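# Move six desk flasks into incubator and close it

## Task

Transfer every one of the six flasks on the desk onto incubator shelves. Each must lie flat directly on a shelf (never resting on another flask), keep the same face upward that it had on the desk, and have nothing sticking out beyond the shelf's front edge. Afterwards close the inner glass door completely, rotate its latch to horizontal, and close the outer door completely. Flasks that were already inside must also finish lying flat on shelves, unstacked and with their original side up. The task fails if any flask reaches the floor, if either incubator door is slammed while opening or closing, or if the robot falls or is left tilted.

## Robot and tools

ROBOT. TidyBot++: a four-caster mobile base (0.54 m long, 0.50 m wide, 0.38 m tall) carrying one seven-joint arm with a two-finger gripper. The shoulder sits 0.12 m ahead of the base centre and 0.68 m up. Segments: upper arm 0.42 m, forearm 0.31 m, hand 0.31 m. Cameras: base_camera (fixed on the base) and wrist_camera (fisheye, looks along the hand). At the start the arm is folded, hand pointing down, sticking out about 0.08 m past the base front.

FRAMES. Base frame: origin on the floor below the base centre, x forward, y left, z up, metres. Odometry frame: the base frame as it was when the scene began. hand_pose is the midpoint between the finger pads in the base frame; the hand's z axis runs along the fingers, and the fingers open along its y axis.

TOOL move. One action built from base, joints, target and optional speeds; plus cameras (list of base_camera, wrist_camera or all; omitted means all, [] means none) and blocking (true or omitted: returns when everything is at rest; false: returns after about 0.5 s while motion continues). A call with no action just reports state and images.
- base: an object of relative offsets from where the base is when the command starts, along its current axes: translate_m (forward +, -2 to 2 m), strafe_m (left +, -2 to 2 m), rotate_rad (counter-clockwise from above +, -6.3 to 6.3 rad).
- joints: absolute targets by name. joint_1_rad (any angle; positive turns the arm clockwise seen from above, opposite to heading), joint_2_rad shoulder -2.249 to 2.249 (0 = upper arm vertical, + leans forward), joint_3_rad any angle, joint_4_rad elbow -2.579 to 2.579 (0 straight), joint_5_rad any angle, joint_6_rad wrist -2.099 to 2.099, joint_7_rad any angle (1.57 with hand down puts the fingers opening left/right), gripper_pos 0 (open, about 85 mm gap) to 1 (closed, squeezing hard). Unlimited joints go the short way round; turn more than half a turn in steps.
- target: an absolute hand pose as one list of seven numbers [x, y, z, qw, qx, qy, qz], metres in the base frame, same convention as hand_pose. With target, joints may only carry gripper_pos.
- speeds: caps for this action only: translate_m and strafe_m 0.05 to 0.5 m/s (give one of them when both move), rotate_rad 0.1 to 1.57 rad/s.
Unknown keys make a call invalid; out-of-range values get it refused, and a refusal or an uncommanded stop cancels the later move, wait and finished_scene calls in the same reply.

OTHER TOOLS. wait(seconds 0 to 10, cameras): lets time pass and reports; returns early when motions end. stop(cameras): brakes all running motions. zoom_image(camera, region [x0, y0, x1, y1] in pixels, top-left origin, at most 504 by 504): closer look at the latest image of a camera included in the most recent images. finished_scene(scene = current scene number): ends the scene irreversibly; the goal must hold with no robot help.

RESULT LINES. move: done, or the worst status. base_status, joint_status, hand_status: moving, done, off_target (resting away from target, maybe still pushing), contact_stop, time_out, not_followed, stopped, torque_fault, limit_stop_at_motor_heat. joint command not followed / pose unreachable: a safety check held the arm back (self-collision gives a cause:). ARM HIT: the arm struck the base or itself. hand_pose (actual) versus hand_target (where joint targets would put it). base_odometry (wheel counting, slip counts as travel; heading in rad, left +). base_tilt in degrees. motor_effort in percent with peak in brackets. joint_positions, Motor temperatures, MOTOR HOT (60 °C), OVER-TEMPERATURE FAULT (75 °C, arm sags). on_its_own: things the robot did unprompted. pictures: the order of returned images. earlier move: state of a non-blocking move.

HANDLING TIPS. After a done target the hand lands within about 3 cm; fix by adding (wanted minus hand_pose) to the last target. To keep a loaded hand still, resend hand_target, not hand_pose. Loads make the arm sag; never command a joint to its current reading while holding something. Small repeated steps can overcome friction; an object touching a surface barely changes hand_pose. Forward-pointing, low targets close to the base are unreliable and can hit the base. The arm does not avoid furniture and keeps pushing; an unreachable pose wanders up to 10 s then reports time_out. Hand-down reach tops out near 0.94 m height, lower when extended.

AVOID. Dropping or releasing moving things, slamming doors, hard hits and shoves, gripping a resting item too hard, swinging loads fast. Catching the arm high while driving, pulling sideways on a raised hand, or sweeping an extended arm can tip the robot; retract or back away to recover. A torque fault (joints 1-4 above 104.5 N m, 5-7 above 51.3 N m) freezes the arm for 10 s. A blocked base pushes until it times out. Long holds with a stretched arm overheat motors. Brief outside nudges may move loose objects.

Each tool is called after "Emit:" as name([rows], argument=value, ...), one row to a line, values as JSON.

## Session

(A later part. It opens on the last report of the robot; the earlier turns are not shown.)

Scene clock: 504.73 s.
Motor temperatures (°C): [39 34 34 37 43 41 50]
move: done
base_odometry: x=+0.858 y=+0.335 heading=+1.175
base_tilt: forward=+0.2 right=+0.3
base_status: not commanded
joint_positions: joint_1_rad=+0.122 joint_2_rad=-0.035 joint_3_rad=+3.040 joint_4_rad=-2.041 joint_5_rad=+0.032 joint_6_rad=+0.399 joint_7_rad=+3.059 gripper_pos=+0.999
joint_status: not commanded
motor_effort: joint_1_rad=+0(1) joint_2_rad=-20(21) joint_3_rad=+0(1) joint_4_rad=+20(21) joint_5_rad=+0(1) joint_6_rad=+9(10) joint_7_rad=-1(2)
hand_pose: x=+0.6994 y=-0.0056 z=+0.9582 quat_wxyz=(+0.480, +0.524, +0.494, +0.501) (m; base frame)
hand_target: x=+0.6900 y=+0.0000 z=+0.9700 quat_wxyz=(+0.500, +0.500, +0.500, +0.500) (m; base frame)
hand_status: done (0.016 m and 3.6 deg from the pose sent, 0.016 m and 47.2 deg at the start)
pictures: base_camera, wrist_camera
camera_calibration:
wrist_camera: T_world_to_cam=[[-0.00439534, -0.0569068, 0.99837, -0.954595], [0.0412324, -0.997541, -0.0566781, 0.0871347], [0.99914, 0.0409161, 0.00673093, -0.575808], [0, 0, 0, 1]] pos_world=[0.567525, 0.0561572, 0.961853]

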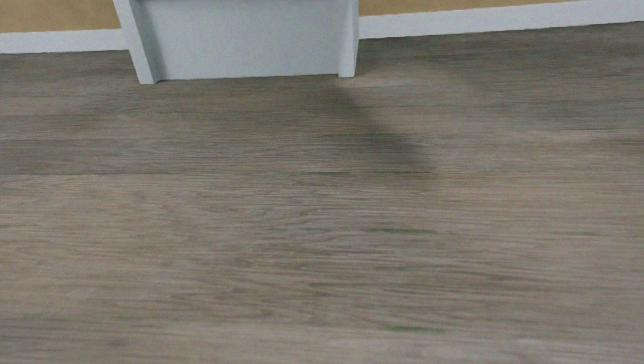

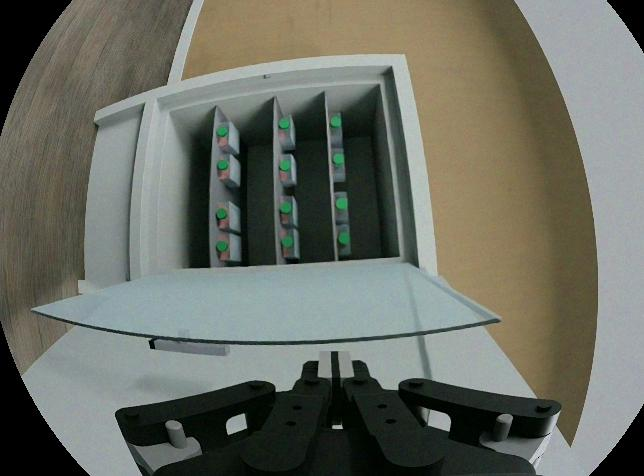

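Emit:
move(base={"strafe_m":-0.145}, cameras=[])

Emit:
move(base={"translate_m":0.22}, speeds={"translate_m":0.2})

Scene clock: 506.43 s.
Motor temperatures (°C): [39 34 34 37 43 41 50]
move: done
base_odometry: x=+0.992 y=+0.278 heading=+1.174
base_tilt: forward=+0.2 right=+0.3
base_status: done
joint_positions: joint_1_rad=+0.132 joint_2_rad=-0.035 joint_3_rad=+3.032 joint_4_rad=-2.041 joint_5_rad=+0.032 joint_6_rad=+0.399 joint_7_rad=+3.059 gripper_pos=+0.999
joint_status: not commanded
motor_effort: joint_1_rad=+0(2) joint_2_rad=-20(21) joint_3_rad=+1(2) joint_4_rad=+19(21) joint_5_rad=+1(1) joint_6_rad=+9(9) joint_7_rad=-2(2)
hand_pose: x=+0.6993 y=-0.0069 z=+0.9584 quat_wxyz=(+0.481, +0.524, +0.493, +0.500) (m; base frame)
hand_target: x=+0.6900 y=+0.0000 z=+0.9700 quat_wxyz=(+0.500, +0.500, +0.500, +0.500) (m; base frame)
hand_status: not commanded
pictures: none
No camera images: "cameras" was empty.

Scene clock: 508.27 s.
Motor temperatures (°C): [39 34 34 37 43 41 50]
move: done
base_odometry: x=+1.077 y=+0.482 heading=+1.174
base_tilt: forward=+0.2 right=+0.3
base_status: done
joint_positions: joint_1_rad=+0.132 joint_2_rad=-0.043 joint_3_rad=+3.024 joint_4_rad=-2.041 joint_5_rad=+0.032 joint_6_rad=+0.401 joint_7_rad=+3.059 gripper_pos=+0.999
joint_status: not commanded
motor_effort: joint_1_rad=+0(4) joint_2_rad=-20(23) joint_3_rad=+1(5) joint_4_rad=+19(20) joint_5_rad=+0(1) joint_6_rad=+9(9) joint_7_rad=-1(2)
hand_pose: x=+0.6969 y=-0.0018 z=+0.9633 quat_wxyz=(+0.482, +0.519, +0.494, +0.504) (m; base frame)
hand_target: x=+0.6900 y=+0.0000 z=+0.9700 quat_wxyz=(+0.500, +0.500, +0.500, +0.500) (m; base frame)
hand_status: not commanded
pictures: base_camera, wrist_camera
camera_calibration:
wrist_camera: T_world_to_cam=[[-0.0140604, -0.054865, 0.998395, -0.952735], [0.0473686, -0.997409, -0.0541437, 0.0845403], [0.998779, 0.0465313, 0.0166228, -0.582743], [0, 0, 0, 1]] pos_world=[0.564631, 0.0591652, 0.96547]

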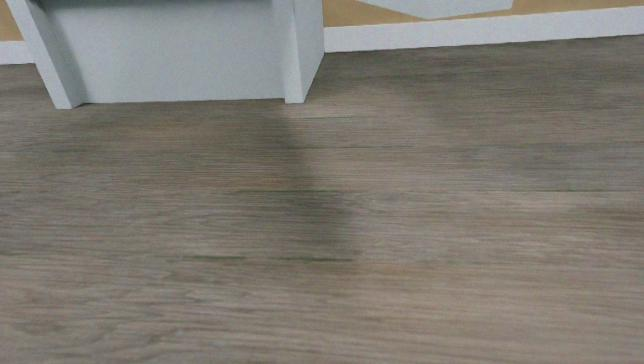

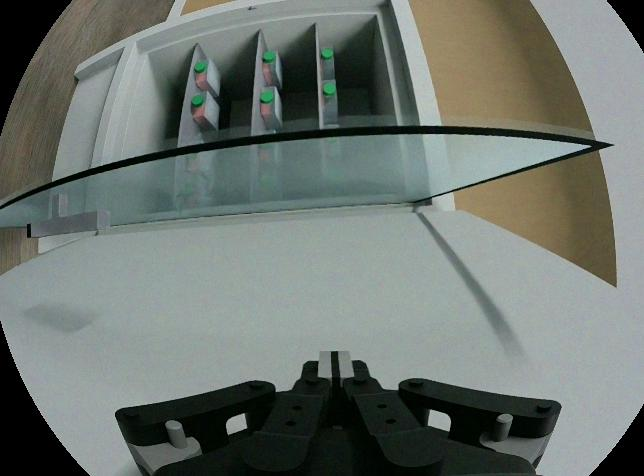

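Emit:
move(base={"translate_m":0.1,"strafe_m":0.02}, speeds={"translate_m":0.12})

Scene clock: 509.83 s.
Motor temperatures (°C): [39 34 34 37 43 41 50]
move: done
base_odometry: x=+1.097 y=+0.582 heading=+1.174
base_tilt: forward=+0.2 right=+0.3
base_status: done
joint_positions: joint_1_rad=+0.132 joint_2_rad=-0.048 joint_3_rad=+3.015 joint_4_rad=-2.043 joint_5_rad=+0.032 joint_6_rad=+0.402 joint_7_rad=+3.059 gripper_pos=+0.999
joint_status: not commanded
motor_effort: joint_1_rad=+4(5) joint_2_rad=-19(21) joint_3_rad=+5(6) joint_4_rad=+20(21) joint_5_rad=-1(3) joint_6_rad=+9(9) joint_7_rad=+0(2)
hand_pose: x=+0.6953 y=+0.0041 z=+0.9654 quat_wxyz=(+0.481, +0.516, +0.495, +0.508) (m; base frame)
hand_target: x=+0.6900 y=+0.0000 z=+0.9700 quat_wxyz=(+0.500, +0.500, +0.500, +0.500) (m; base frame)
hand_status: not commanded
pictures: base_camera, wrist_camera
camera_calibration:
wrist_camera: T_world_to_cam=[[-0.0174796, -0.0540084, 0.998387, -0.952141], [0.0572529, -0.996956, -0.0529285, 0.0825704], [0.998207, 0.0562354, 0.0205186, -0.584836], [0, 0, 0, 1]] pos_world=[0.562417, 0.063784, 0.966976]

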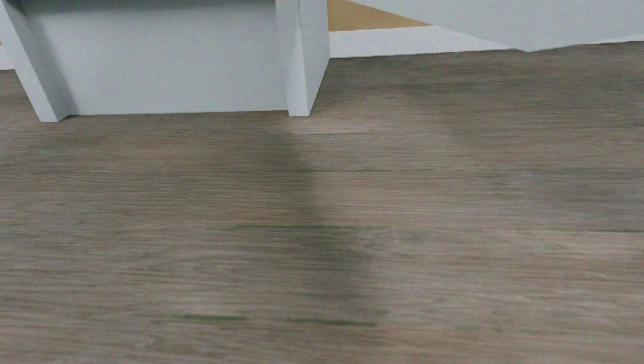

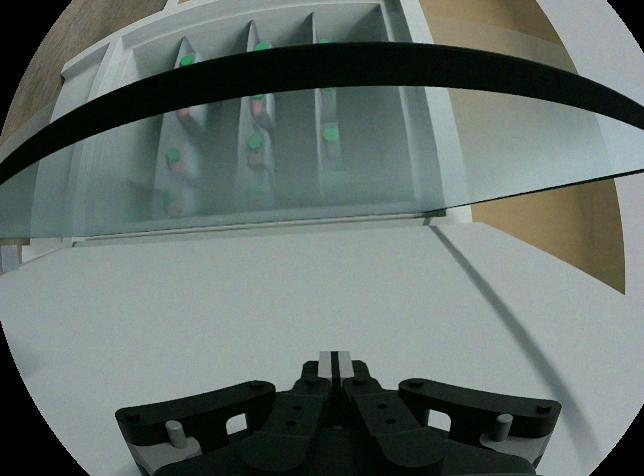

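Emit:
move(base={"strafe_m":0.1}, speeds={"strafe_m":0.1}, cameras=["wrist_camera"])

Scene clock: 511.83 s.
Motor temperatures (°C): [39 34 34 37 43 41 50]
move: done
base_odometry: x=+1.005 y=+0.621 heading=+1.174
base_tilt: forward=+0.2 right=+0.3
base_status: done
joint_positions: joint_1_rad=+0.142 joint_2_rad=-0.048 joint_3_rad=+3.017 joint_4_rad=-2.043 joint_5_rad=+0.032 joint_6_rad=+0.402 joint_7_rad=+3.060 gripper_pos=+0.999
joint_status: not commanded
motor_effort: joint_1_rad=+0(4) joint_2_rad=-20(21) joint_3_rad=+1(5) joint_4_rad=+20(21) joint_5_rad=+0(2) joint_6_rad=+9(10) joint_7_rad=-1(2)
hand_pose: x=+0.6953 y=-0.0029 z=+0.9654 quat_wxyz=(+0.484, +0.519, +0.492, +0.505) (m; base frame)
hand_target: x=+0.6900 y=+0.0000 z=+0.9700 quat_wxyz=(+0.500, +0.500, +0.500, +0.500) (m; base frame)
hand_status: not commanded
pictures: wrist_camera
camera_calibration:
wrist_camera: T_world_to_cam=[[-0.0182422, -0.0533005, 0.998412, -0.952051], [0.0453691, -0.997594, -0.0524279, 0.0834641], [0.998804, 0.0443407, 0.0206165, -0.584997], [0, 0, 0, 1]] pos_world=[0.563143, 0.0584577, 0.966975]

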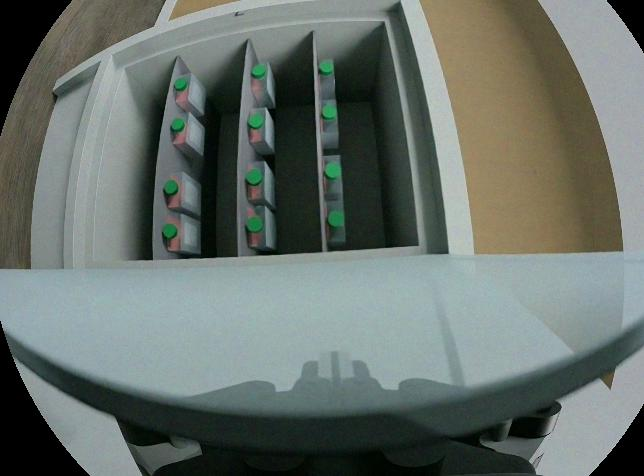

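Emit:
move(base={"strafe_m":0.078,"translate_m":0.005}, speeds={"strafe_m":0.08}, cameras=["wrist_camera"])

Emit:
move(base={"strafe_m":0.132,"translate_m":0.042}, speeds={"strafe_m":0.1}, cameras=["wrist_camera"])

Scene clock: 513.53 s.
Motor temperatures (°C): [39 34 34 37 43 41 50]
move: done
base_odometry: x=+0.935 y=+0.655 heading=+1.174
base_tilt: forward=+0.2 right=+0.3
base_status: done
joint_positions: joint_1_rad=+0.142 joint_2_rad=-0.049 joint_3_rad=+3.017 joint_4_rad=-2.044 joint_5_rad=+0.032 joint_6_rad=+0.402 joint_7_rad=+3.060 gripper_pos=+0.999
joint_status: not commanded
motor_effort: joint_1_rad=+0(4) joint_2_rad=-20(21) joint_3_rad=+1(3) joint_4_rad=+21(22) joint_5_rad=+0(1) joint_6_rad=+9(9) joint_7_rad=-2(2)
hand_pose: x=+0.6948 y=-0.0028 z=+0.9655 quat_wxyz=(+0.484, +0.518, +0.492, +0.505) (m; base frame)
hand_target: x=+0.6900 y=+0.0000 z=+0.9700 quat_wxyz=(+0.500, +0.500, +0.500, +0.500) (m; base frame)
hand_status: not commanded
pictures: wrist_camera
camera_calibration:
wrist_camera: T_world_to_cam=[[-0.018345, -0.053107, 0.99842, -0.952016], [0.0454718, -0.997599, -0.0522278, 0.0833356], [0.998797, 0.0444418, 0.0207158, -0.5846], [0, 0, 0, 1]] pos_world=[0.562643, 0.0585575, 0.966975]

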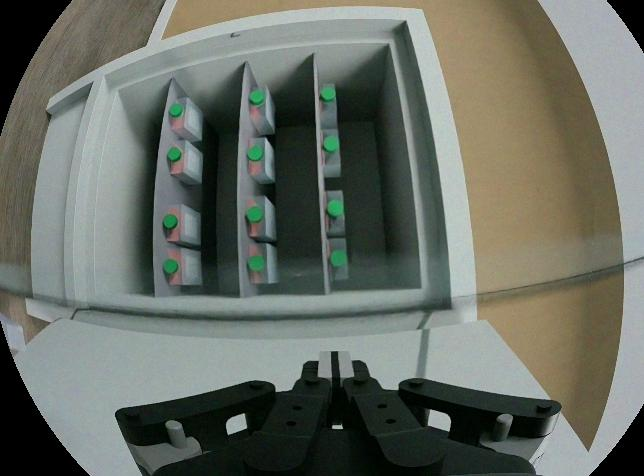

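Scene clock: 515.47 s.
Motor temperatures (°C): [39 34 34 37 43 41 50]
move: done
base_odometry: x=+0.829 y=+0.745 heading=+1.174
base_tilt: forward=+0.2 right=+0.3
base_status: done
joint_positions: joint_1_rad=+0.143 joint_2_rad=-0.049 joint_3_rad=+3.018 joint_4_rad=-2.044 joint_5_rad=+0.032 joint_6_rad=+0.402 joint_7_rad=+3.060 gripper_pos=+0.999
joint_status: not commanded
motor_effort: joint_1_rad=-1(6) joint_2_rad=-20(21) joint_3_rad=+0(5) joint_4_rad=+19(22) joint_5_rad=+0(2) joint_6_rad=+9(9) joint_7_rad=-1(2)
hand_pose: x=+0.6948 y=-0.0042 z=+0.9655 quat_wxyz=(+0.484, +0.519, +0.492, +0.504) (m; base frame)
hand_target: x=+0.6900 y=+0.0000 z=+0.9700 quat_wxyz=(+0.500, +0.500, +0.500, +0.500) (m; base frame)
hand_status: not commanded
pictures: wrist_camera
camera_calibration:
wrist_camera: T_world_to_cam=[[-0.0185787, -0.0530661, 0.998418, -0.951942], [0.0429847, -0.99771, -0.0522285, 0.0836347], [0.998903, 0.0419464, 0.0208171, -0.584671], [0, 0, 0, 1]] pos_world=[0.562749, 0.0574522, 0.966975]

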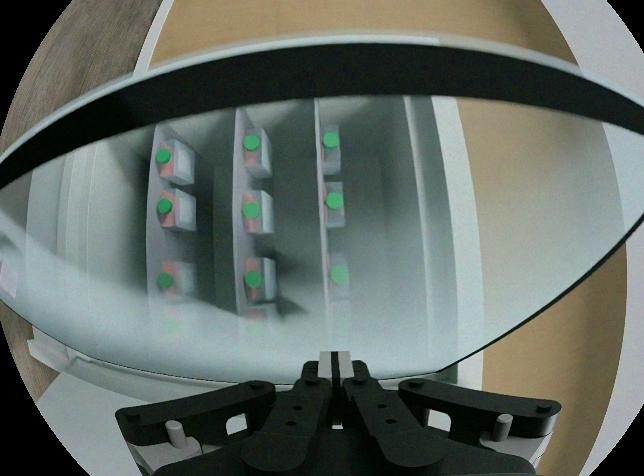

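Emit:
move(base={"strafe_m":0.117,"translate_m":0.074}, speeds={"strafe_m":0.1}, cameras=["wrist_camera"])

Emit:
move(base={"strafe_m":0.077,"translate_m":0.08}, speeds={"strafe_m":0.1}, cameras=["wrist_camera"])

Scene clock: 538.80 s.
Motor temperatures (°C): [39 34 34 37 43 41 50]
move: done
base_odometry: x=+0.749 y=+0.859 heading=+1.175
base_tilt: forward=+0.2 right=+0.3
base_status: done
joint_positions: joint_1_rad=+0.145 joint_2_rad=-0.049 joint_3_rad=+3.019 joint_4_rad=-2.044 joint_5_rad=+0.032 joint_6_rad=+0.402 joint_7_rad=+3.060 gripper_pos=+0.999
joint_status: not commanded
motor_effort: joint_1_rad=+0(5) joint_2_rad=-20(21) joint_3_rad=+1(4) joint_4_rad=+20(22) joint_5_rad=+0(1) joint_6_rad=+9(9) joint_7_rad=-1(2)
hand_pose: x=+0.6946 y=-0.0057 z=+0.9655 quat_wxyz=(+0.485, +0.520, +0.491, +0.503) (m; base frame)
hand_target: x=+0.6900 y=+0.0000 z=+0.9700 quat_wxyz=(+0.500, +0.500, +0.500, +0.500) (m; base frame)
hand_status: not commanded
pictures: wrist_camera
camera_calibration:
wrist_camera: T_world_to_cam=[[-0.0190197, -0.0529287, 0.998417, -0.951765], [0.0404027, -0.997823, -0.0521276, 0.0837932], [0.999002, 0.0393473, 0.0211167, -0.584826], [0, 0, 0, 1]] pos_world=[0.562755, 0.0562464, 0.966976]

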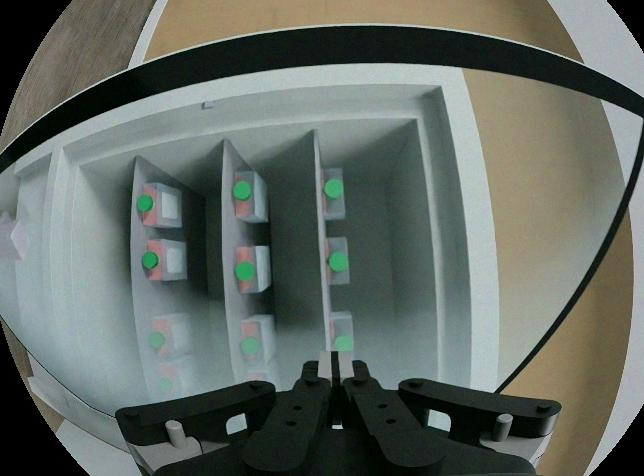

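Scene clock: 540.47 s.
Motor temperatures (°C): [39 34 34 37 43 41 50]
move: done
base_odometry: x=+0.709 y=+0.962 heading=+1.175
base_tilt: forward=+0.2 right=+0.3
base_status: done
joint_positions: joint_1_rad=+0.146 joint_2_rad=-0.050 joint_3_rad=+3.019 joint_4_rad=-2.045 joint_5_rad=+0.032 joint_6_rad=+0.403 joint_7_rad=+3.060 gripper_pos=+0.999
joint_status: not commanded
motor_effort: joint_1_rad=-1(5) joint_2_rad=-20(21) joint_3_rad=+0(3) joint_4_rad=+20(21) joint_5_rad=+0(1) joint_6_rad=+9(9) joint_7_rad=+0(2)
hand_pose: x=+0.6943 y=-0.0061 z=+0.9658 quat_wxyz=(+0.486, +0.520, +0.491, +0.503) (m; base frame)
hand_target: x=+0.6900 y=+0.0000 z=+0.9700 quat_wxyz=(+0.500, +0.500, +0.500, +0.500) (m; base frame)
hand_status: not commanded
pictures: wrist_camera
camera_calibration:
wrist_camera: T_world_to_cam=[[-0.0197631, -0.0528414, 0.998407, -0.951465], [0.0396365, -0.997859, -0.0520278, 0.0838458], [0.999019, 0.0385451, 0.0218152, -0.585159], [0, 0, 0, 1]] pos_world=[0.562458, 0.0559446, 0.967077]

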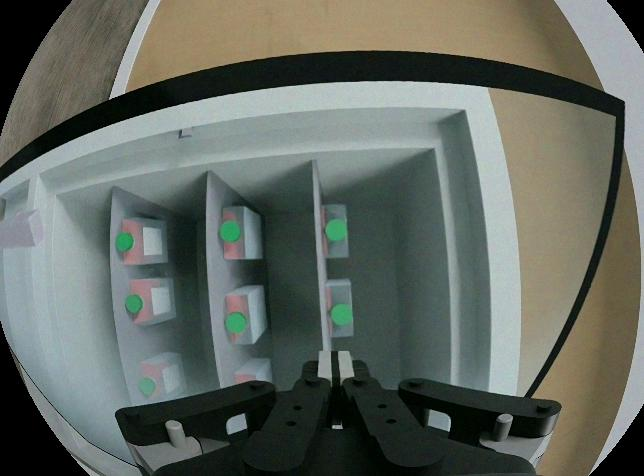

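Emit:
move(base={"strafe_m":0.058,"translate_m":0.094}, speeds={"translate_m":0.1}, cameras=[])

Emit:
move(base={"strafe_m":0.033,"translate_m":0.086}, speeds={"translate_m":0.1}, cameras=["wrist_camera"])

Emit:
move(base={"strafe_m":0.016,"translate_m":0.06}, speeds={"translate_m":0.06}, cameras=["wrist_camera"])

Scene clock: 542.30 s.
Motor temperatures (°C): [39 34 34 37 43 41 50]
move: done
base_odometry: x=+0.692 y=+1.071 heading=+1.175
base_tilt: forward=+0.2 right=+0.3
base_status: done
joint_positions: joint_1_rad=+0.146 joint_2_rad=-0.051 joint_3_rad=+3.019 joint_4_rad=-2.046 joint_5_rad=+0.032 joint_6_rad=+0.404 joint_7_rad=+3.060 gripper_pos=+0.999
joint_status: not commanded
motor_effort: joint_1_rad=-1(4) joint_2_rad=-20(22) joint_3_rad=+1(3) joint_4_rad=+20(22) joint_5_rad=+0(1) joint_6_rad=+9(10) joint_7_rad=-1(2)
hand_pose: x=+0.6938 y=-0.0062 z=+0.9661 quat_wxyz=(+0.486, +0.519, +0.490, +0.503) (m; base frame)
hand_target: x=+0.6900 y=+0.0000 z=+0.9700 quat_wxyz=(+0.500, +0.500, +0.500, +0.500) (m; base frame)
hand_status: not commanded
pictures: none
No camera images: "cameras" was empty.

Scene clock: 543.73 s.
Motor temperatures (°C): [39 34 34 37 43 41 50]
move: done
base_odometry: x=+0.694 y=+1.164 heading=+1.175
base_tilt: forward=+0.2 right=+0.3
base_status: done
joint_positions: joint_1_rad=+0.146 joint_2_rad=-0.053 joint_3_rad=+3.019 joint_4_rad=-2.047 joint_5_rad=+0.032 joint_6_rad=+0.404 joint_7_rad=+3.060 gripper_pos=+0.999
joint_status: not commanded
motor_effort: joint_1_rad=+0(3) joint_2_rad=-20(22) joint_3_rad=+1(1) joint_4_rad=+19(21) joint_5_rad=+0(1) joint_6_rad=+9(9) joint_7_rad=-1(1)
hand_pose: x=+0.6933 y=-0.0062 z=+0.9665 quat_wxyz=(+0.486, +0.519, +0.490, +0.504) (m; base frame)
hand_target: x=+0.6900 y=+0.0000 z=+0.9700 quat_wxyz=(+0.500, +0.500, +0.500, +0.500) (m; base frame)
hand_status: not commanded
pictures: wrist_camera
camera_calibration:
wrist_camera: T_world_to_cam=[[-0.0215943, -0.0523973, 0.998393, -0.95097], [0.0394272, -0.997893, -0.0515183, 0.0835366], [0.998989, 0.0382513, 0.0236147, -0.585883], [0, 0, 0, 1]] pos_world=[0.561462, 0.0559431, 0.96758]

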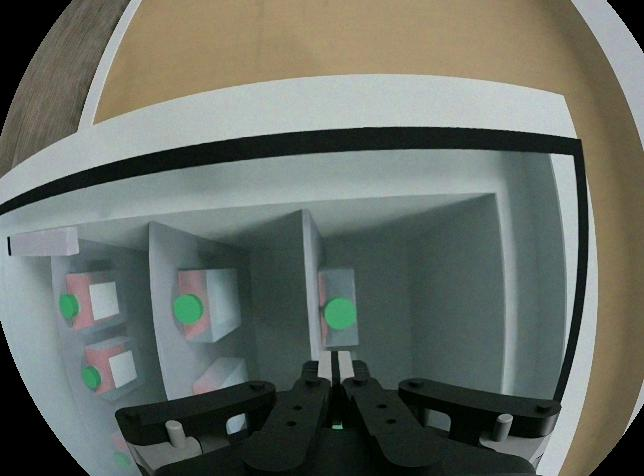

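Scene clock: 545.27 s.
Motor temperatures (°C): [39 34 34 37 43 41 50]
move: done
base_odometry: x=+0.702 y=+1.225 heading=+1.175
base_tilt: forward=+0.2 right=+0.3
base_status: done
joint_positions: joint_1_rad=+0.146 joint_2_rad=-0.053 joint_3_rad=+3.019 joint_4_rad=-2.047 joint_5_rad=+0.032 joint_6_rad=+0.404 joint_7_rad=+3.060 gripper_pos=+0.999
joint_status: not commanded
motor_effort: joint_1_rad=+0(1) joint_2_rad=-19(23) joint_3_rad=+1(1) joint_4_rad=+20(20) joint_5_rad=+0(1) joint_6_rad=+8(9) joint_7_rad=-1(2)
hand_pose: x=+0.6932 y=-0.0062 z=+0.9667 quat_wxyz=(+0.486, +0.519, +0.490, +0.504) (m; base frame)
hand_target: x=+0.6900 y=+0.0000 z=+0.9700 quat_wxyz=(+0.500, +0.500, +0.500, +0.500) (m; base frame)
hand_status: not commanded
pictures: wrist_camera
camera_calibration:
wrist_camera: T_world_to_cam=[[-0.0219934, -0.0524114, 0.998383, -0.950936], [0.0394477, -0.997893, -0.0515167, 0.0835337], [0.99898, 0.0382509, 0.0240145, -0.58627], [0, 0, 0, 1]] pos_world=[0.561462, 0.0559431, 0.967781]

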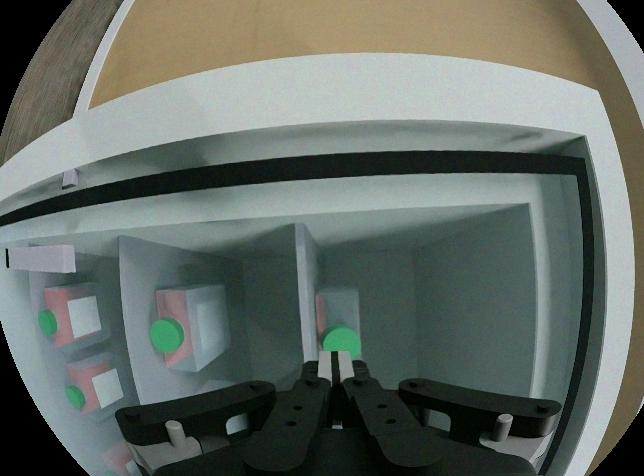

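Emit:
move(base={"translate_m":0.03}, speeds={"translate_m":0.05}, cameras=["wrist_camera"])

Emit:
move(base={"translate_m":0.025}, speeds={"translate_m":0.05}, cameras=["wrist_camera"])

Scene clock: 546.50 s.
Motor temperatures (°C): [39 34 34 37 43 41 50]
move: done
base_odometry: x=+0.714 y=+1.253 heading=+1.175
base_tilt: forward=+0.2 right=+0.3
base_status: done
joint_positions: joint_1_rad=+0.146 joint_2_rad=-0.053 joint_3_rad=+3.019 joint_4_rad=-2.047 joint_5_rad=+0.032 joint_6_rad=+0.405 joint_7_rad=+3.060 gripper_pos=+0.999
joint_status: not commanded
motor_effort: joint_1_rad=+0(1) joint_2_rad=-19(23) joint_3_rad=+1(1) joint_4_rad=+19(21) joint_5_rad=+0(1) joint_6_rad=+9(9) joint_7_rad=-1(2)
hand_pose: x=+0.6931 y=-0.0061 z=+0.9668 quat_wxyz=(+0.486, +0.519, +0.490, +0.504) (m; base frame)
hand_target: x=+0.6900 y=+0.0000 z=+0.9700 quat_wxyz=(+0.500, +0.500, +0.500, +0.500) (m; base frame)
hand_status: not commanded
pictures: wrist_camera
camera_calibration:
wrist_camera: T_world_to_cam=[[-0.0222874, -0.0524225, 0.998376, -0.950766], [0.0395629, -0.997888, -0.0515137, 0.0834701], [0.998968, 0.0383506, 0.0243143, -0.58646], [0, 0, 0, 1]] pos_world=[0.561363, 0.0559434, 0.967782]

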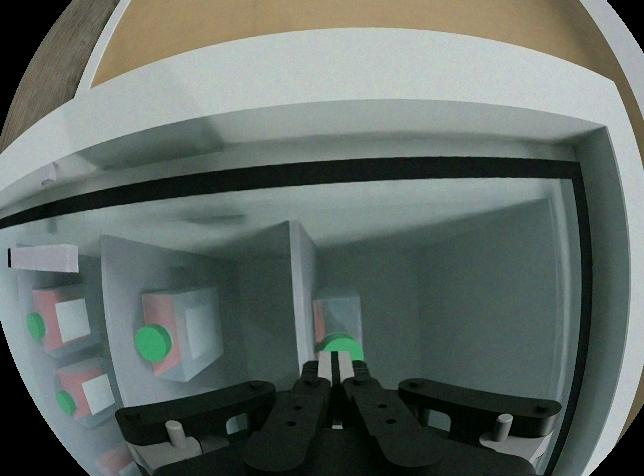

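Scene clock: 547.53 s.
Motor temperatures (°C): [39 34 34 37 43 41 50]
move: done
base_odometry: x=+0.724 y=+1.277 heading=+1.175
base_tilt: forward=+0.2 right=+0.3
base_status: done
joint_positions: joint_1_rad=+0.146 joint_2_rad=-0.062 joint_3_rad=+3.019 joint_4_rad=-2.056 joint_5_rad=+0.032 joint_6_rad=+0.405 joint_7_rad=+3.060 gripper_pos=+0.999
joint_status: not commanded
motor_effort: joint_1_rad=+0(2) joint_2_rad=-18(21) joint_3_rad=+1(1) joint_4_rad=+20(25) joint_5_rad=+0(1) joint_6_rad=+9(10) joint_7_rad=-1(2)
hand_pose: x=+0.6894 y=-0.0058 z=+0.9667 quat_wxyz=(+0.487, +0.519, +0.490, +0.504) (m; base frame)
hand_target: x=+0.6900 y=+0.0000 z=+0.9700 quat_wxyz=(+0.500, +0.500, +0.500, +0.500) (m; base frame)
hand_status: not commanded
pictures: wrist_camera
camera_calibration:
wrist_camera: T_world_to_cam=[[-0.0227313, -0.0513399, 0.998423, -0.950485], [0.0394666, -0.997948, -0.0504169, 0.0829989], [0.998962, 0.0382583, 0.0247109, -0.58315], [0, 0, 0, 1]] pos_world=[0.557664, 0.0563411, 0.96758]

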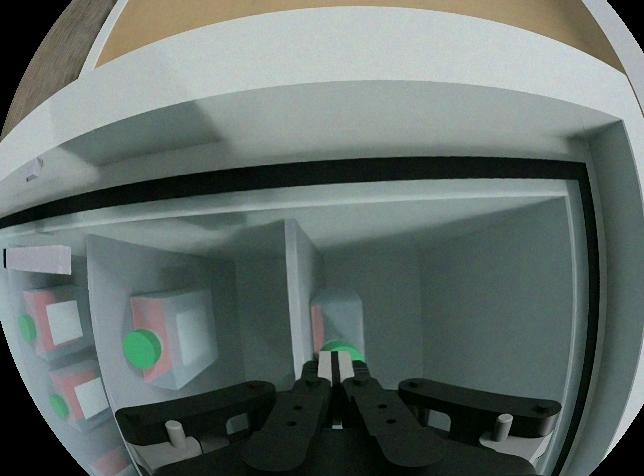

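Emit:
move(base={"translate_m":0.012}, speeds={"translate_m":0.05}, cameras=["wrist_camera"])

Scene clock: 548.23 s.
Motor temperatures (°C): [39 34 34 37 43 41 50]
move: done
base_odometry: x=+0.728 y=+1.287 heading=+1.175
base_tilt: forward=+0.2 right=+0.3
base_status: done
joint_positions: joint_1_rad=+0.146 joint_2_rad=-0.089 joint_3_rad=+3.019 joint_4_rad=-2.082 joint_5_rad=+0.032 joint_6_rad=+0.405 joint_7_rad=+3.060 gripper_pos=+0.999
joint_status: not commanded
motor_effort: joint_1_rad=-2(4) joint_2_rad=-13(18) joint_3_rad=+0(3) joint_4_rad=+24(27) joint_5_rad=+0(2) joint_6_rad=+10(11) joint_7_rad=-1(2)
hand_pose: x=+0.6783 y=-0.0049 z=+0.9667 quat_wxyz=(+0.488, +0.517, +0.491, +0.503) (m; base frame)
hand_target: x=+0.6900 y=+0.0000 z=+0.9700 quat_wxyz=(+0.500, +0.500, +0.500, +0.500) (m; base frame)
hand_status: not commanded
pictures: wrist_camera
camera_calibration:
wrist_camera: T_world_to_cam=[[-0.0243785, -0.0478827, 0.998555, -0.949714], [0.0389828, -0.998138, -0.0469109, 0.0811915], [0.998942, 0.0377829, 0.0261997, -0.573492], [0, 0, 0, 1]] pos_world=[0.546568, 0.0572336, 0.967177]

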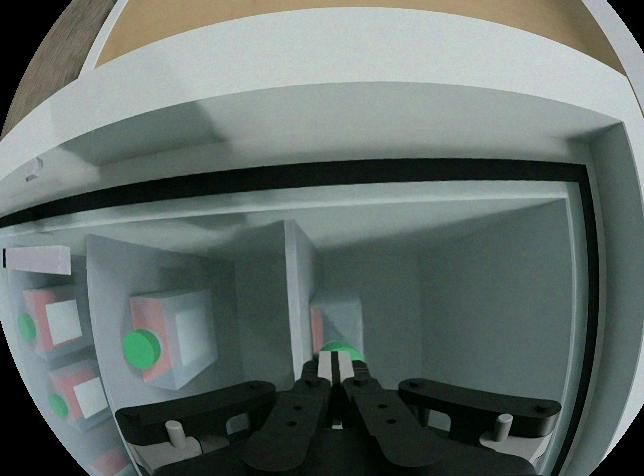

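Emit:
move(base={"translate_m":-0.22}, speeds={"translate_m":0.15}, cameras=[])

Emit:
move(target=[0.69,0.0,0.97,0.2706,0.6533,0.2706,0.6533], joints={"gripper_pos":0.0}, cameras=[])

Emit:
move(target=[0.69,0.0,0.96,0,0.7071,0,0.7071], cameras=[])

Emit:
move(base={"strafe_m":0.05}, target=[0.68,0.0,0.757,0,0.7071,0,0.7071])

Scene clock: 550.67 s.
Motor temperatures (°C): [39 34 34 37 43 41 50]
move: done
base_odometry: x=+0.643 y=+1.084 heading=+1.175
base_tilt: forward=+0.2 right=+0.3
base_status: done
joint_positions: joint_1_rad=+0.146 joint_2_rad=-0.061 joint_3_rad=+3.019 joint_4_rad=-2.071 joint_5_rad=+0.032 joint_6_rad=+0.409 joint_7_rad=+3.060 gripper_pos=+0.999
joint_status: not commanded
motor_effort: joint_1_rad=+0(2) joint_2_rad=-20(23) joint_3_rad=+0(2) joint_4_rad=+20(23) joint_5_rad=+0(1) joint_6_rad=+9(10) joint_7_rad=-1(2)
hand_pose: x=+0.6877 y=-0.0060 z=+0.9583 quat_wxyz=(+0.484, +0.522, +0.493, +0.501) (m; base frame)
hand_target: x=+0.6900 y=+0.0000 z=+0.9700 quat_wxyz=(+0.500, +0.500, +0.500, +0.500) (m; base frame)
hand_status: not commanded
pictures: none
No camera images: "cameras" was empty.

Scene clock: 552.13 s.
Motor temperatures (°C): [39 34 34 37 43 41 50]
move: done
base_odometry: x=+0.643 y=+1.084 heading=+1.175
base_tilt: forward=+0.2 right=+0.3
base_status: not commanded
joint_positions: joint_1_rad=+0.085 joint_2_rad=-0.061 joint_3_rad=+3.058 joint_4_rad=-2.071 joint_5_rad=+0.032 joint_6_rad=+0.409 joint_7_rad=+2.374 gripper_pos=+0.000
joint_status: all done
motor_effort: joint_1_rad=+0(1) joint_2_rad=-20(20) joint_3_rad=+1(1) joint_4_rad=+19(21) joint_5_rad=+0(1) joint_6_rad=+9(9) joint_7_rad=-1(2)
hand_pose: x=+0.6881 y=+0.0053 z=+0.9584 quat_wxyz=(+0.280, +0.654, +0.295, +0.637) (m; base frame)
hand_target: x=+0.6900 y=+0.0000 z=+0.9700 quat_wxyz=(+0.271, +0.653, +0.271, +0.653) (m; base frame)
hand_status: done (0.013 m and 3.5 deg from the pose sent, 0.013 m and 42.4 deg at the start)
pictures: none
No camera images: "cameras" was empty.

Scene clock: 553.60 s.
Motor temperatures (°C): [39 34 34 37 43 41 50]
move: done
base_odometry: x=+0.643 y=+1.084 heading=+1.175
base_tilt: forward=+0.2 right=+0.3
base_status: not commanded
joint_positions: joint_1_rad=+0.009 joint_2_rad=-0.061 joint_3_rad=+3.130 joint_4_rad=-2.071 joint_5_rad=+0.032 joint_6_rad=+0.435 joint_7_rad=+1.608 gripper_pos=+0.000
joint_status: not commanded
motor_effort: joint_1_rad=+0(1) joint_2_rad=-19(20) joint_3_rad=+1(1) joint_4_rad=+19(20) joint_5_rad=+0(1) joint_6_rad=+9(9) joint_7_rad=-2(2)
hand_pose: x=+0.6890 y=+0.0069 z=+0.9667 quat_wxyz=(+0.018, +0.708, +0.029, +0.705) (m; base frame)
hand_target: x=+0.6900 y=+0.0000 z=+0.9600 quat_wxyz=(+0.000, +0.707, +0.000, +0.707) (m; base frame)
hand_status: done (0.010 m and 3.9 deg from the pose sent, 0.006 m and 48.0 deg at the start)
pictures: none
No camera images: "cameras" was empty.

Scene clock: 555.67 s.
Motor temperatures (°C): [39 34 34 37 43 41 50]
move: done
base_odometry: x=+0.597 y=+1.103 heading=+1.175
base_tilt: forward=+0.2 right=+0.3
base_status: done
joint_positions: joint_1_rad=+0.000 joint_2_rad=+0.414 joint_3_rad=+3.137 joint_4_rad=-2.448 joint_5_rad=+0.032 joint_6_rad=+1.304 joint_7_rad=+1.608 gripper_pos=+0.000
joint_status: not commanded
motor_effort: joint_1_rad=+0(2) joint_2_rad=-26(29) joint_3_rad=+0(2) joint_4_rad=+9(20) joint_5_rad=+0(1) joint_6_rad=+9(10) joint_7_rad=-1(2)
hand_pose: x=+0.6859 y=+0.0130 z=+0.7689 quat_wxyz=(+0.003, +0.702, +0.028, +0.712) (m; base frame)
hand_target: x=+0.6800 y=+0.0000 z=+0.7570 quat_wxyz=(+0.000, +0.707, +0.000, +0.707) (m; base frame)
hand_status: done (0.019 m and 3.3 deg from the pose sent, 0.210 m and 3.9 deg at the start)
pictures: base_camera, wrist_camera
camera_calibration:
wrist_camera: T_world_to_cam=[[-0.00675405, -0.999294, 0.0369533, -0.0114212], [0.0654702, -0.0373168, -0.997157, 0.789578], [0.997832, -0.0043155, 0.0656761, -0.605563], [0, 0, 0, 1]] pos_world=[0.552479, 0.015438, 0.827525]

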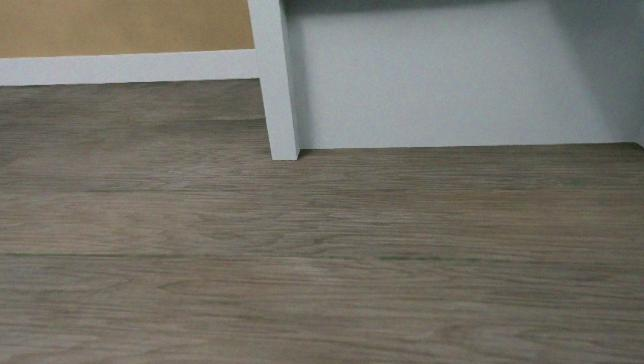

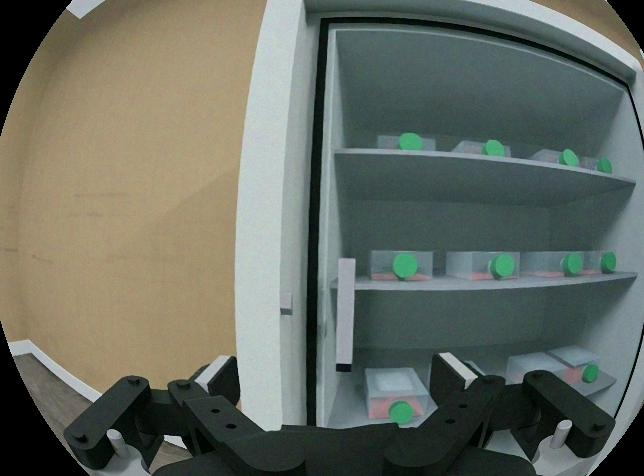

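Emit:
move(base={"strafe_m":-0.004}, target=[0.68,0.0,0.752,0,0.7071,0,0.7071], joints={"gripper_pos":0.4}, cameras=[])

Emit:
move(base={"translate_m":0.13}, speeds={"translate_m":0.12})

Scene clock: 556.70 s.
Motor temperatures (°C): [39 34 34 37 43 41 50]
move: done
base_odometry: x=+0.601 y=+1.102 heading=+1.175
base_tilt: forward=+0.2 right=+0.3
base_status: done
joint_positions: joint_1_rad=-0.001 joint_2_rad=+0.432 joint_3_rad=+3.138 joint_4_rad=-2.454 joint_5_rad=+0.032 joint_6_rad=+1.333 joint_7_rad=+1.608 gripper_pos=+0.400
joint_status: all done
motor_effort: joint_1_rad=+0(4) joint_2_rad=-27(28) joint_3_rad=+0(2) joint_4_rad=+10(10) joint_5_rad=+0(1) joint_6_rad=+8(9) joint_7_rad=-1(1)
hand_pose: x=+0.6858 y=+0.0128 z=+0.7656 quat_wxyz=(+0.003, +0.700, +0.027, +0.714) (m; base frame)
hand_target: x=+0.6800 y=+0.0000 z=+0.7520 quat_wxyz=(+0.000, +0.707, +0.000, +0.707) (m; base frame)
hand_status: done (0.020 m and 3.3 deg from the pose sent, 0.022 m and 3.3 deg at the start)
pictures: none
No camera images: "cameras" was empty.

Scene clock: 558.37 s.
Motor temperatures (°C): [39 34 34 37 43 41 50]
move: done
base_odometry: x=+0.651 y=+1.222 heading=+1.176
base_tilt: forward=+0.2 right=+0.3
base_status: done
joint_positions: joint_1_rad=-0.001 joint_2_rad=+0.436 joint_3_rad=+3.138 joint_4_rad=-2.458 joint_5_rad=+0.032 joint_6_rad=+1.334 joint_7_rad=+1.608 gripper_pos=+0.400
joint_status: not commanded
motor_effort: joint_1_rad=-1(1) joint_2_rad=-27(28) joint_3_rad=-1(1) joint_4_rad=+9(10) joint_5_rad=+1(1) joint_6_rad=+9(9) joint_7_rad=-1(2)
hand_pose: x=+0.6847 y=+0.0128 z=+0.7614 quat_wxyz=(+0.003, +0.703, +0.027, +0.711) (m; base frame)
hand_target: x=+0.6800 y=+0.0000 z=+0.7520 quat_wxyz=(+0.000, +0.707, +0.000, +0.707) (m; base frame)
hand_status: not commanded
pictures: base_camera, wrist_camera
camera_calibration:
wrist_camera: T_world_to_cam=[[-0.00700786, -0.999318, 0.0362495, -0.0107497], [0.0626621, -0.036618, -0.997363, 0.784254], [0.99801, -0.00471791, 0.062876, -0.601901], [0, 0, 0, 1]] pos_world=[0.551485, 0.0151358, 0.820421]

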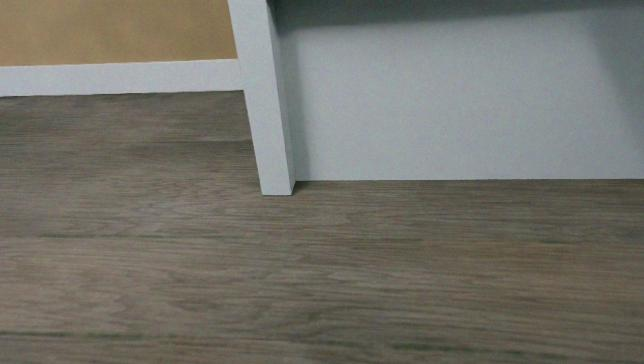

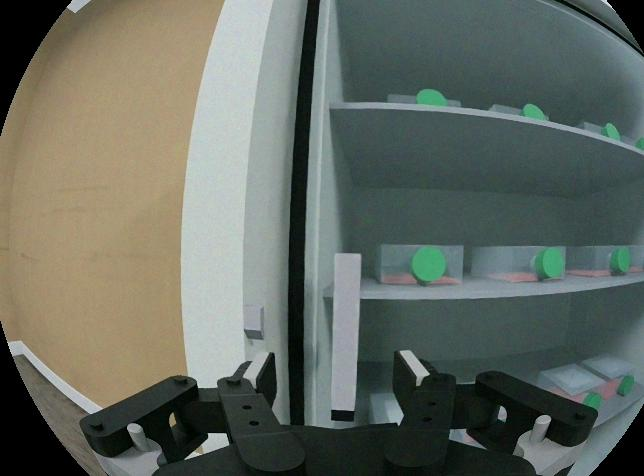

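Emit:
move(base={"translate_m":0.055,"strafe_m":-0.005}, speeds={"translate_m":0.06}, cameras=["wrist_camera"])

Scene clock: 559.93 s.
Motor temperatures (°C): [39 34 34 37 43 41 50]
move: done
base_odometry: x=+0.676 y=+1.271 heading=+1.176
base_tilt: forward=+0.2 right=+0.3
base_status: done
joint_positions: joint_1_rad=-0.001 joint_2_rad=+0.438 joint_3_rad=+3.138 joint_4_rad=-2.459 joint_5_rad=+0.032 joint_6_rad=+1.334 joint_7_rad=+1.608 gripper_pos=+0.400
joint_status: not commanded
motor_effort: joint_1_rad=-1(1) joint_2_rad=-27(29) joint_3_rad=+0(0) joint_4_rad=+8(10) joint_5_rad=+1(1) joint_6_rad=+9(9) joint_7_rad=-1(2)
hand_pose: x=+0.6845 y=+0.0128 z=+0.7603 quat_wxyz=(+0.003, +0.704, +0.027, +0.710) (m; base frame)
hand_target: x=+0.6800 y=+0.0000 z=+0.7520 quat_wxyz=(+0.000, +0.707, +0.000, +0.707) (m; base frame)
hand_status: not commanded
pictures: wrist_camera
camera_calibration:
wrist_camera: T_world_to_cam=[[-0.0069244, -0.999318, 0.0362668, -0.0107777], [0.0603603, -0.0366192, -0.997505, 0.784744], [0.998153, -0.00471805, 0.0605727, -0.59994], [0, 0, 0, 1]] pos_world=[0.55139, 0.0151358, 0.819516]

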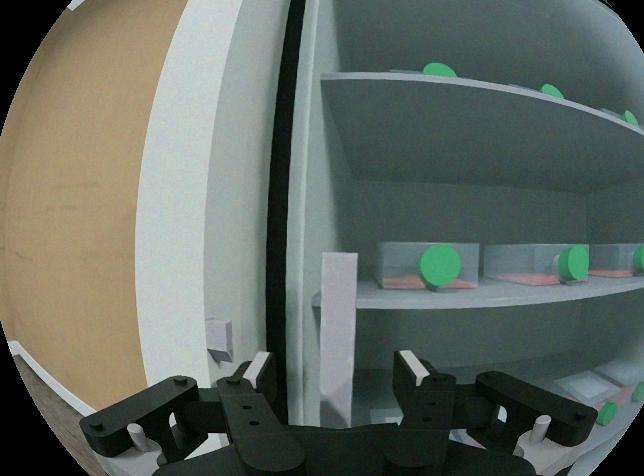

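Emit:
move(joints={"gripper_pos":0.84}, cameras=["wrist_camera"])

Scene clock: 560.83 s.
Motor temperatures (°C): [39 34 34 37 43 41 50]
move: done
base_odometry: x=+0.676 y=+1.271 heading=+1.176
base_tilt: forward=+0.3 right=+0.3
base_status: not commanded
joint_positions: joint_1_rad=-0.001 joint_2_rad=+0.438 joint_3_rad=+3.138 joint_4_rad=-2.459 joint_5_rad=+0.032 joint_6_rad=+1.334 joint_7_rad=+1.608 gripper_pos=+0.840
joint_status: all done
motor_effort: joint_1_rad=+0(1) joint_2_rad=-27(27) joint_3_rad=+0(1) joint_4_rad=+9(10) joint_5_rad=+0(1) joint_6_rad=+9(9) joint_7_rad=-1(1)
hand_pose: x=+0.6845 y=+0.0128 z=+0.7603 quat_wxyz=(+0.003, +0.704, +0.027, +0.710) (m; base frame)
hand_target: x=+0.6800 y=+0.0000 z=+0.7520 quat_wxyz=(+0.000, +0.707, +0.000, +0.707) (m; base frame)
hand_status: not commanded
pictures: wrist_camera
camera_calibration:
wrist_camera: T_world_to_cam=[[-0.0069244, -0.999318, 0.0362668, -0.0107777], [0.0603603, -0.0366192, -0.997505, 0.784744], [0.998153, -0.00471805, 0.0605727, -0.59994], [0, 0, 0, 1]] pos_world=[0.55139, 0.0151358, 0.819516]

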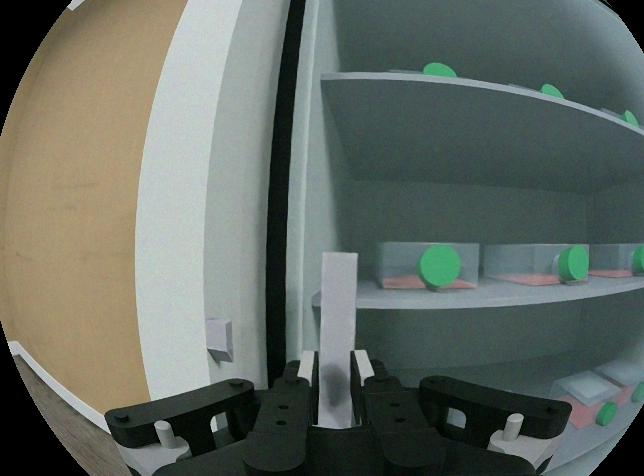

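Emit:
move(target=[0.68,0.0,0.752,-0.1405,0.693,-0.1405,0.693], cameras=["wrist_camera"])

Emit:
move(joints={"joint_7_rad":0.8}, cameras=["wrist_camera"])

Scene clock: 562.27 s.
Motor temperatures (°C): [39 34 34 37 43 41 50]
move: done
base_odometry: x=+0.676 y=+1.271 heading=+1.176
base_tilt: forward=+0.3 right=+0.3
base_status: not commanded
joint_positions: joint_1_rad=+0.044 joint_2_rad=+0.438 joint_3_rad=+3.091 joint_4_rad=-2.459 joint_5_rad=+0.032 joint_6_rad=+1.334 joint_7_rad=+1.251 gripper_pos=+0.840
joint_status: not commanded
motor_effort: joint_1_rad=+0(1) joint_2_rad=-27(27) joint_3_rad=+0(1) joint_4_rad=+8(9) joint_5_rad=+0(1) joint_6_rad=+9(9) joint_7_rad=-1(2)
hand_pose: x=+0.6840 y=+0.0099 z=+0.7610 quat_wxyz=(-0.129, +0.696, -0.106, +0.698) (m; base frame)
hand_target: x=+0.6800 y=+0.0000 z=+0.7520 quat_wxyz=(-0.141, +0.693, -0.141, +0.693) (m; base frame)
hand_status: done (0.014 m and 4.2 deg from the pose sent, 0.016 m and 25.5 deg at the start)
pictures: wrist_camera
camera_calibration:
wrist_camera: T_world_to_cam=[[-0.0078883, -0.942637, -0.333727, 0.268007], [0.0490107, 0.332972, -0.941662, 0.746966], [0.998767, -0.0237843, 0.0435727, -0.586834], [0, 0, 0, 1]] pos_world=[0.551615, -0.0100424, 0.8184]

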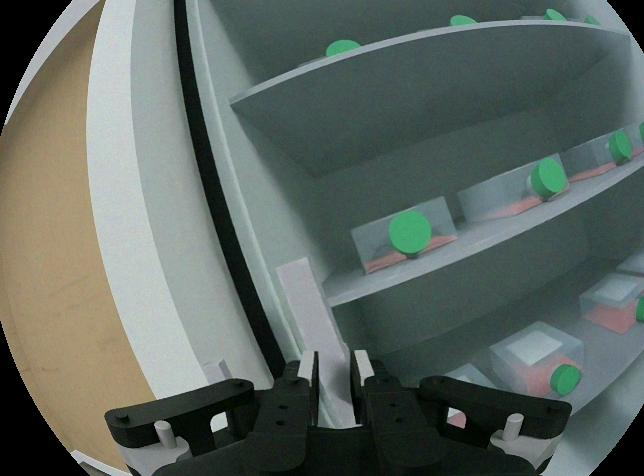

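Scene clock: 563.43 s.
Motor temperatures (°C): [39 34 34 37 43 41 50]
move: done
base_odometry: x=+0.676 y=+1.271 heading=+1.176
base_tilt: forward=+0.2 right=+0.3
base_status: not commanded
joint_positions: joint_1_rad=+0.044 joint_2_rad=+0.438 joint_3_rad=+3.091 joint_4_rad=-2.459 joint_5_rad=+0.032 joint_6_rad=+1.334 joint_7_rad=+0.846 gripper_pos=+0.840
joint_status: all done
motor_effort: joint_1_rad=+0(1) joint_2_rad=-27(27) joint_3_rad=+0(1) joint_4_rad=+9(9) joint_5_rad=+1(1) joint_6_rad=+9(9) joint_7_rad=-1(2)
hand_pose: x=+0.6840 y=+0.0099 z=+0.7610 quat_wxyz=(-0.267, +0.660, -0.244, +0.658) (m; base frame)
hand_target: x=+0.6800 y=+0.0000 z=+0.7520 quat_wxyz=(-0.276, +0.651, -0.276, +0.651) (m; base frame)
hand_status: not commanded
pictures: wrist_camera
camera_calibration:
wrist_camera: T_world_to_cam=[[-0.0114915, -0.734872, -0.678108, 0.530462], [0.0363641, 0.677397, -0.734718, 0.594715], [0.999273, -0.0331018, 0.0189386, -0.568292], [0, 0, 0, 1]] pos_world=[0.552348, -0.0318483, 0.807421]

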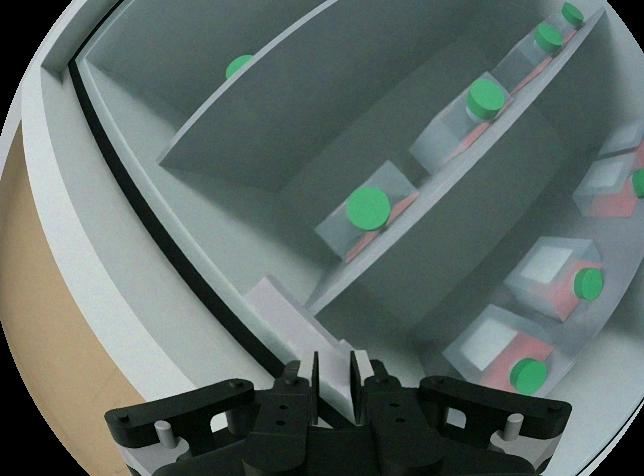

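Emit:
move(joints={"joint_7_rad":1.2,"gripper_pos":0.6}, cameras=[])

Emit:
move(target=[0.68,0.0,0.752,0,0.7071,0,0.7071], cameras=["wrist_camera"])

Emit:
move(base={"translate_m":0.02}, speeds={"translate_m":0.05}, cameras=["wrist_camera"])

Scene clock: 564.90 s.
Motor temperatures (°C): [39 34 34 37 43 41 50]
move: done
base_odometry: x=+0.676 y=+1.271 heading=+1.176
base_tilt: forward=+0.2 right=+0.3
base_status: not commanded
joint_positions: joint_1_rad=+0.044 joint_2_rad=+0.438 joint_3_rad=+3.091 joint_4_rad=-2.459 joint_5_rad=+0.032 joint_6_rad=+1.334 joint_7_rad=+1.170 gripper_pos=+0.600
joint_status: all done
motor_effort: joint_1_rad=+0(1) joint_2_rad=-27(27) joint_3_rad=+0(1) joint_4_rad=+9(9) joint_5_rad=+0(1) joint_6_rad=+9(9) joint_7_rad=+0(1)
hand_pose: x=+0.6840 y=+0.0099 z=+0.7610 quat_wxyz=(-0.157, +0.691, -0.134, +0.693) (m; base frame)
hand_target: x=+0.6800 y=+0.0000 z=+0.7520 quat_wxyz=(-0.142, +0.693, -0.142, +0.693) (m; base frame)
hand_status: not commanded
pictures: none
No camera images: "cameras" was empty.

Scene clock: 566.13 s.
Motor temperatures (°C): [39 34 34 37 43 41 50]
move: done
base_odometry: x=+0.676 y=+1.271 heading=+1.176
base_tilt: forward=+0.3 right=+0.3
base_status: not commanded
joint_positions: joint_1_rad=+0.012 joint_2_rad=+0.438 joint_3_rad=+3.133 joint_4_rad=-2.459 joint_5_rad=+0.032 joint_6_rad=+1.334 joint_7_rad=+1.518 gripper_pos=+0.600
joint_status: not commanded
motor_effort: joint_1_rad=+0(1) joint_2_rad=-27(27) joint_3_rad=-1(1) joint_4_rad=+9(10) joint_5_rad=+1(1) joint_6_rad=+8(9) joint_7_rad=-1(1)
hand_pose: x=+0.6845 y=+0.0084 z=+0.7603 quat_wxyz=(-0.027, +0.704, -0.008, +0.709) (m; base frame)
hand_target: x=+0.6800 y=+0.0000 z=+0.7520 quat_wxyz=(+0.000, +0.707, +0.000, +0.707) (m; base frame)
hand_status: done (0.013 m and 3.2 deg from the pose sent, 0.014 m and 23.8 deg at the start)
pictures: wrist_camera
camera_calibration:
wrist_camera: T_world_to_cam=[[-0.0136662, -0.998364, -0.0555146, 0.059278], [0.057666, 0.0546405, -0.99684, 0.785247], [0.998242, -0.0168243, 0.056825, -0.59713], [0, 0, 0, 1]] pos_world=[0.551609, 0.00622847, 0.819988]

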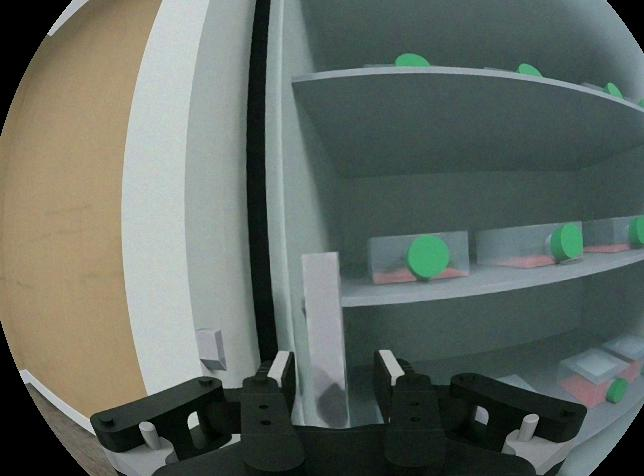

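Scene clock: 567.00 s.
Motor temperatures (°C): [39 34 34 37 43 41 50]
move: done
base_odometry: x=+0.684 y=+1.290 heading=+1.176
base_tilt: forward=+0.2 right=+0.3
base_status: done
joint_positions: joint_1_rad=+0.012 joint_2_rad=+0.438 joint_3_rad=+3.133 joint_4_rad=-2.460 joint_5_rad=+0.032 joint_6_rad=+1.334 joint_7_rad=+1.518 gripper_pos=+0.600
joint_status: not commanded
motor_effort: joint_1_rad=+0(1) joint_2_rad=-27(29) joint_3_rad=+0(1) joint_4_rad=+9(10) joint_5_rad=+0(1) joint_6_rad=+9(9) joint_7_rad=-1(2)
hand_pose: x=+0.6844 y=+0.0084 z=+0.7599 quat_wxyz=(-0.027, +0.705, -0.008, +0.709) (m; base frame)
hand_target: x=+0.6800 y=+0.0000 z=+0.7520 quat_wxyz=(+0.000, +0.707, +0.000, +0.707) (m; base frame)
hand_status: not commanded
pictures: wrist_camera
camera_calibration:
wrist_camera: T_world_to_cam=[[-0.0136271, -0.998382, -0.0552028, 0.058985], [0.0568622, 0.0543448, -0.996902, 0.785442], [0.998289, -0.0167238, 0.0560297, -0.596489], [0, 0, 0, 1]] pos_world=[0.55161, 0.00622931, 0.819686]

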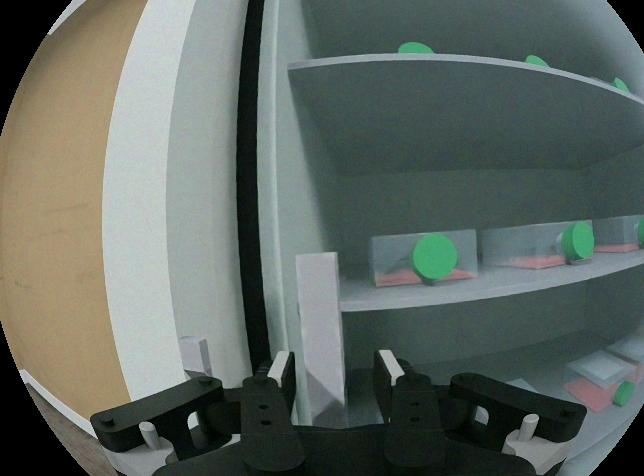

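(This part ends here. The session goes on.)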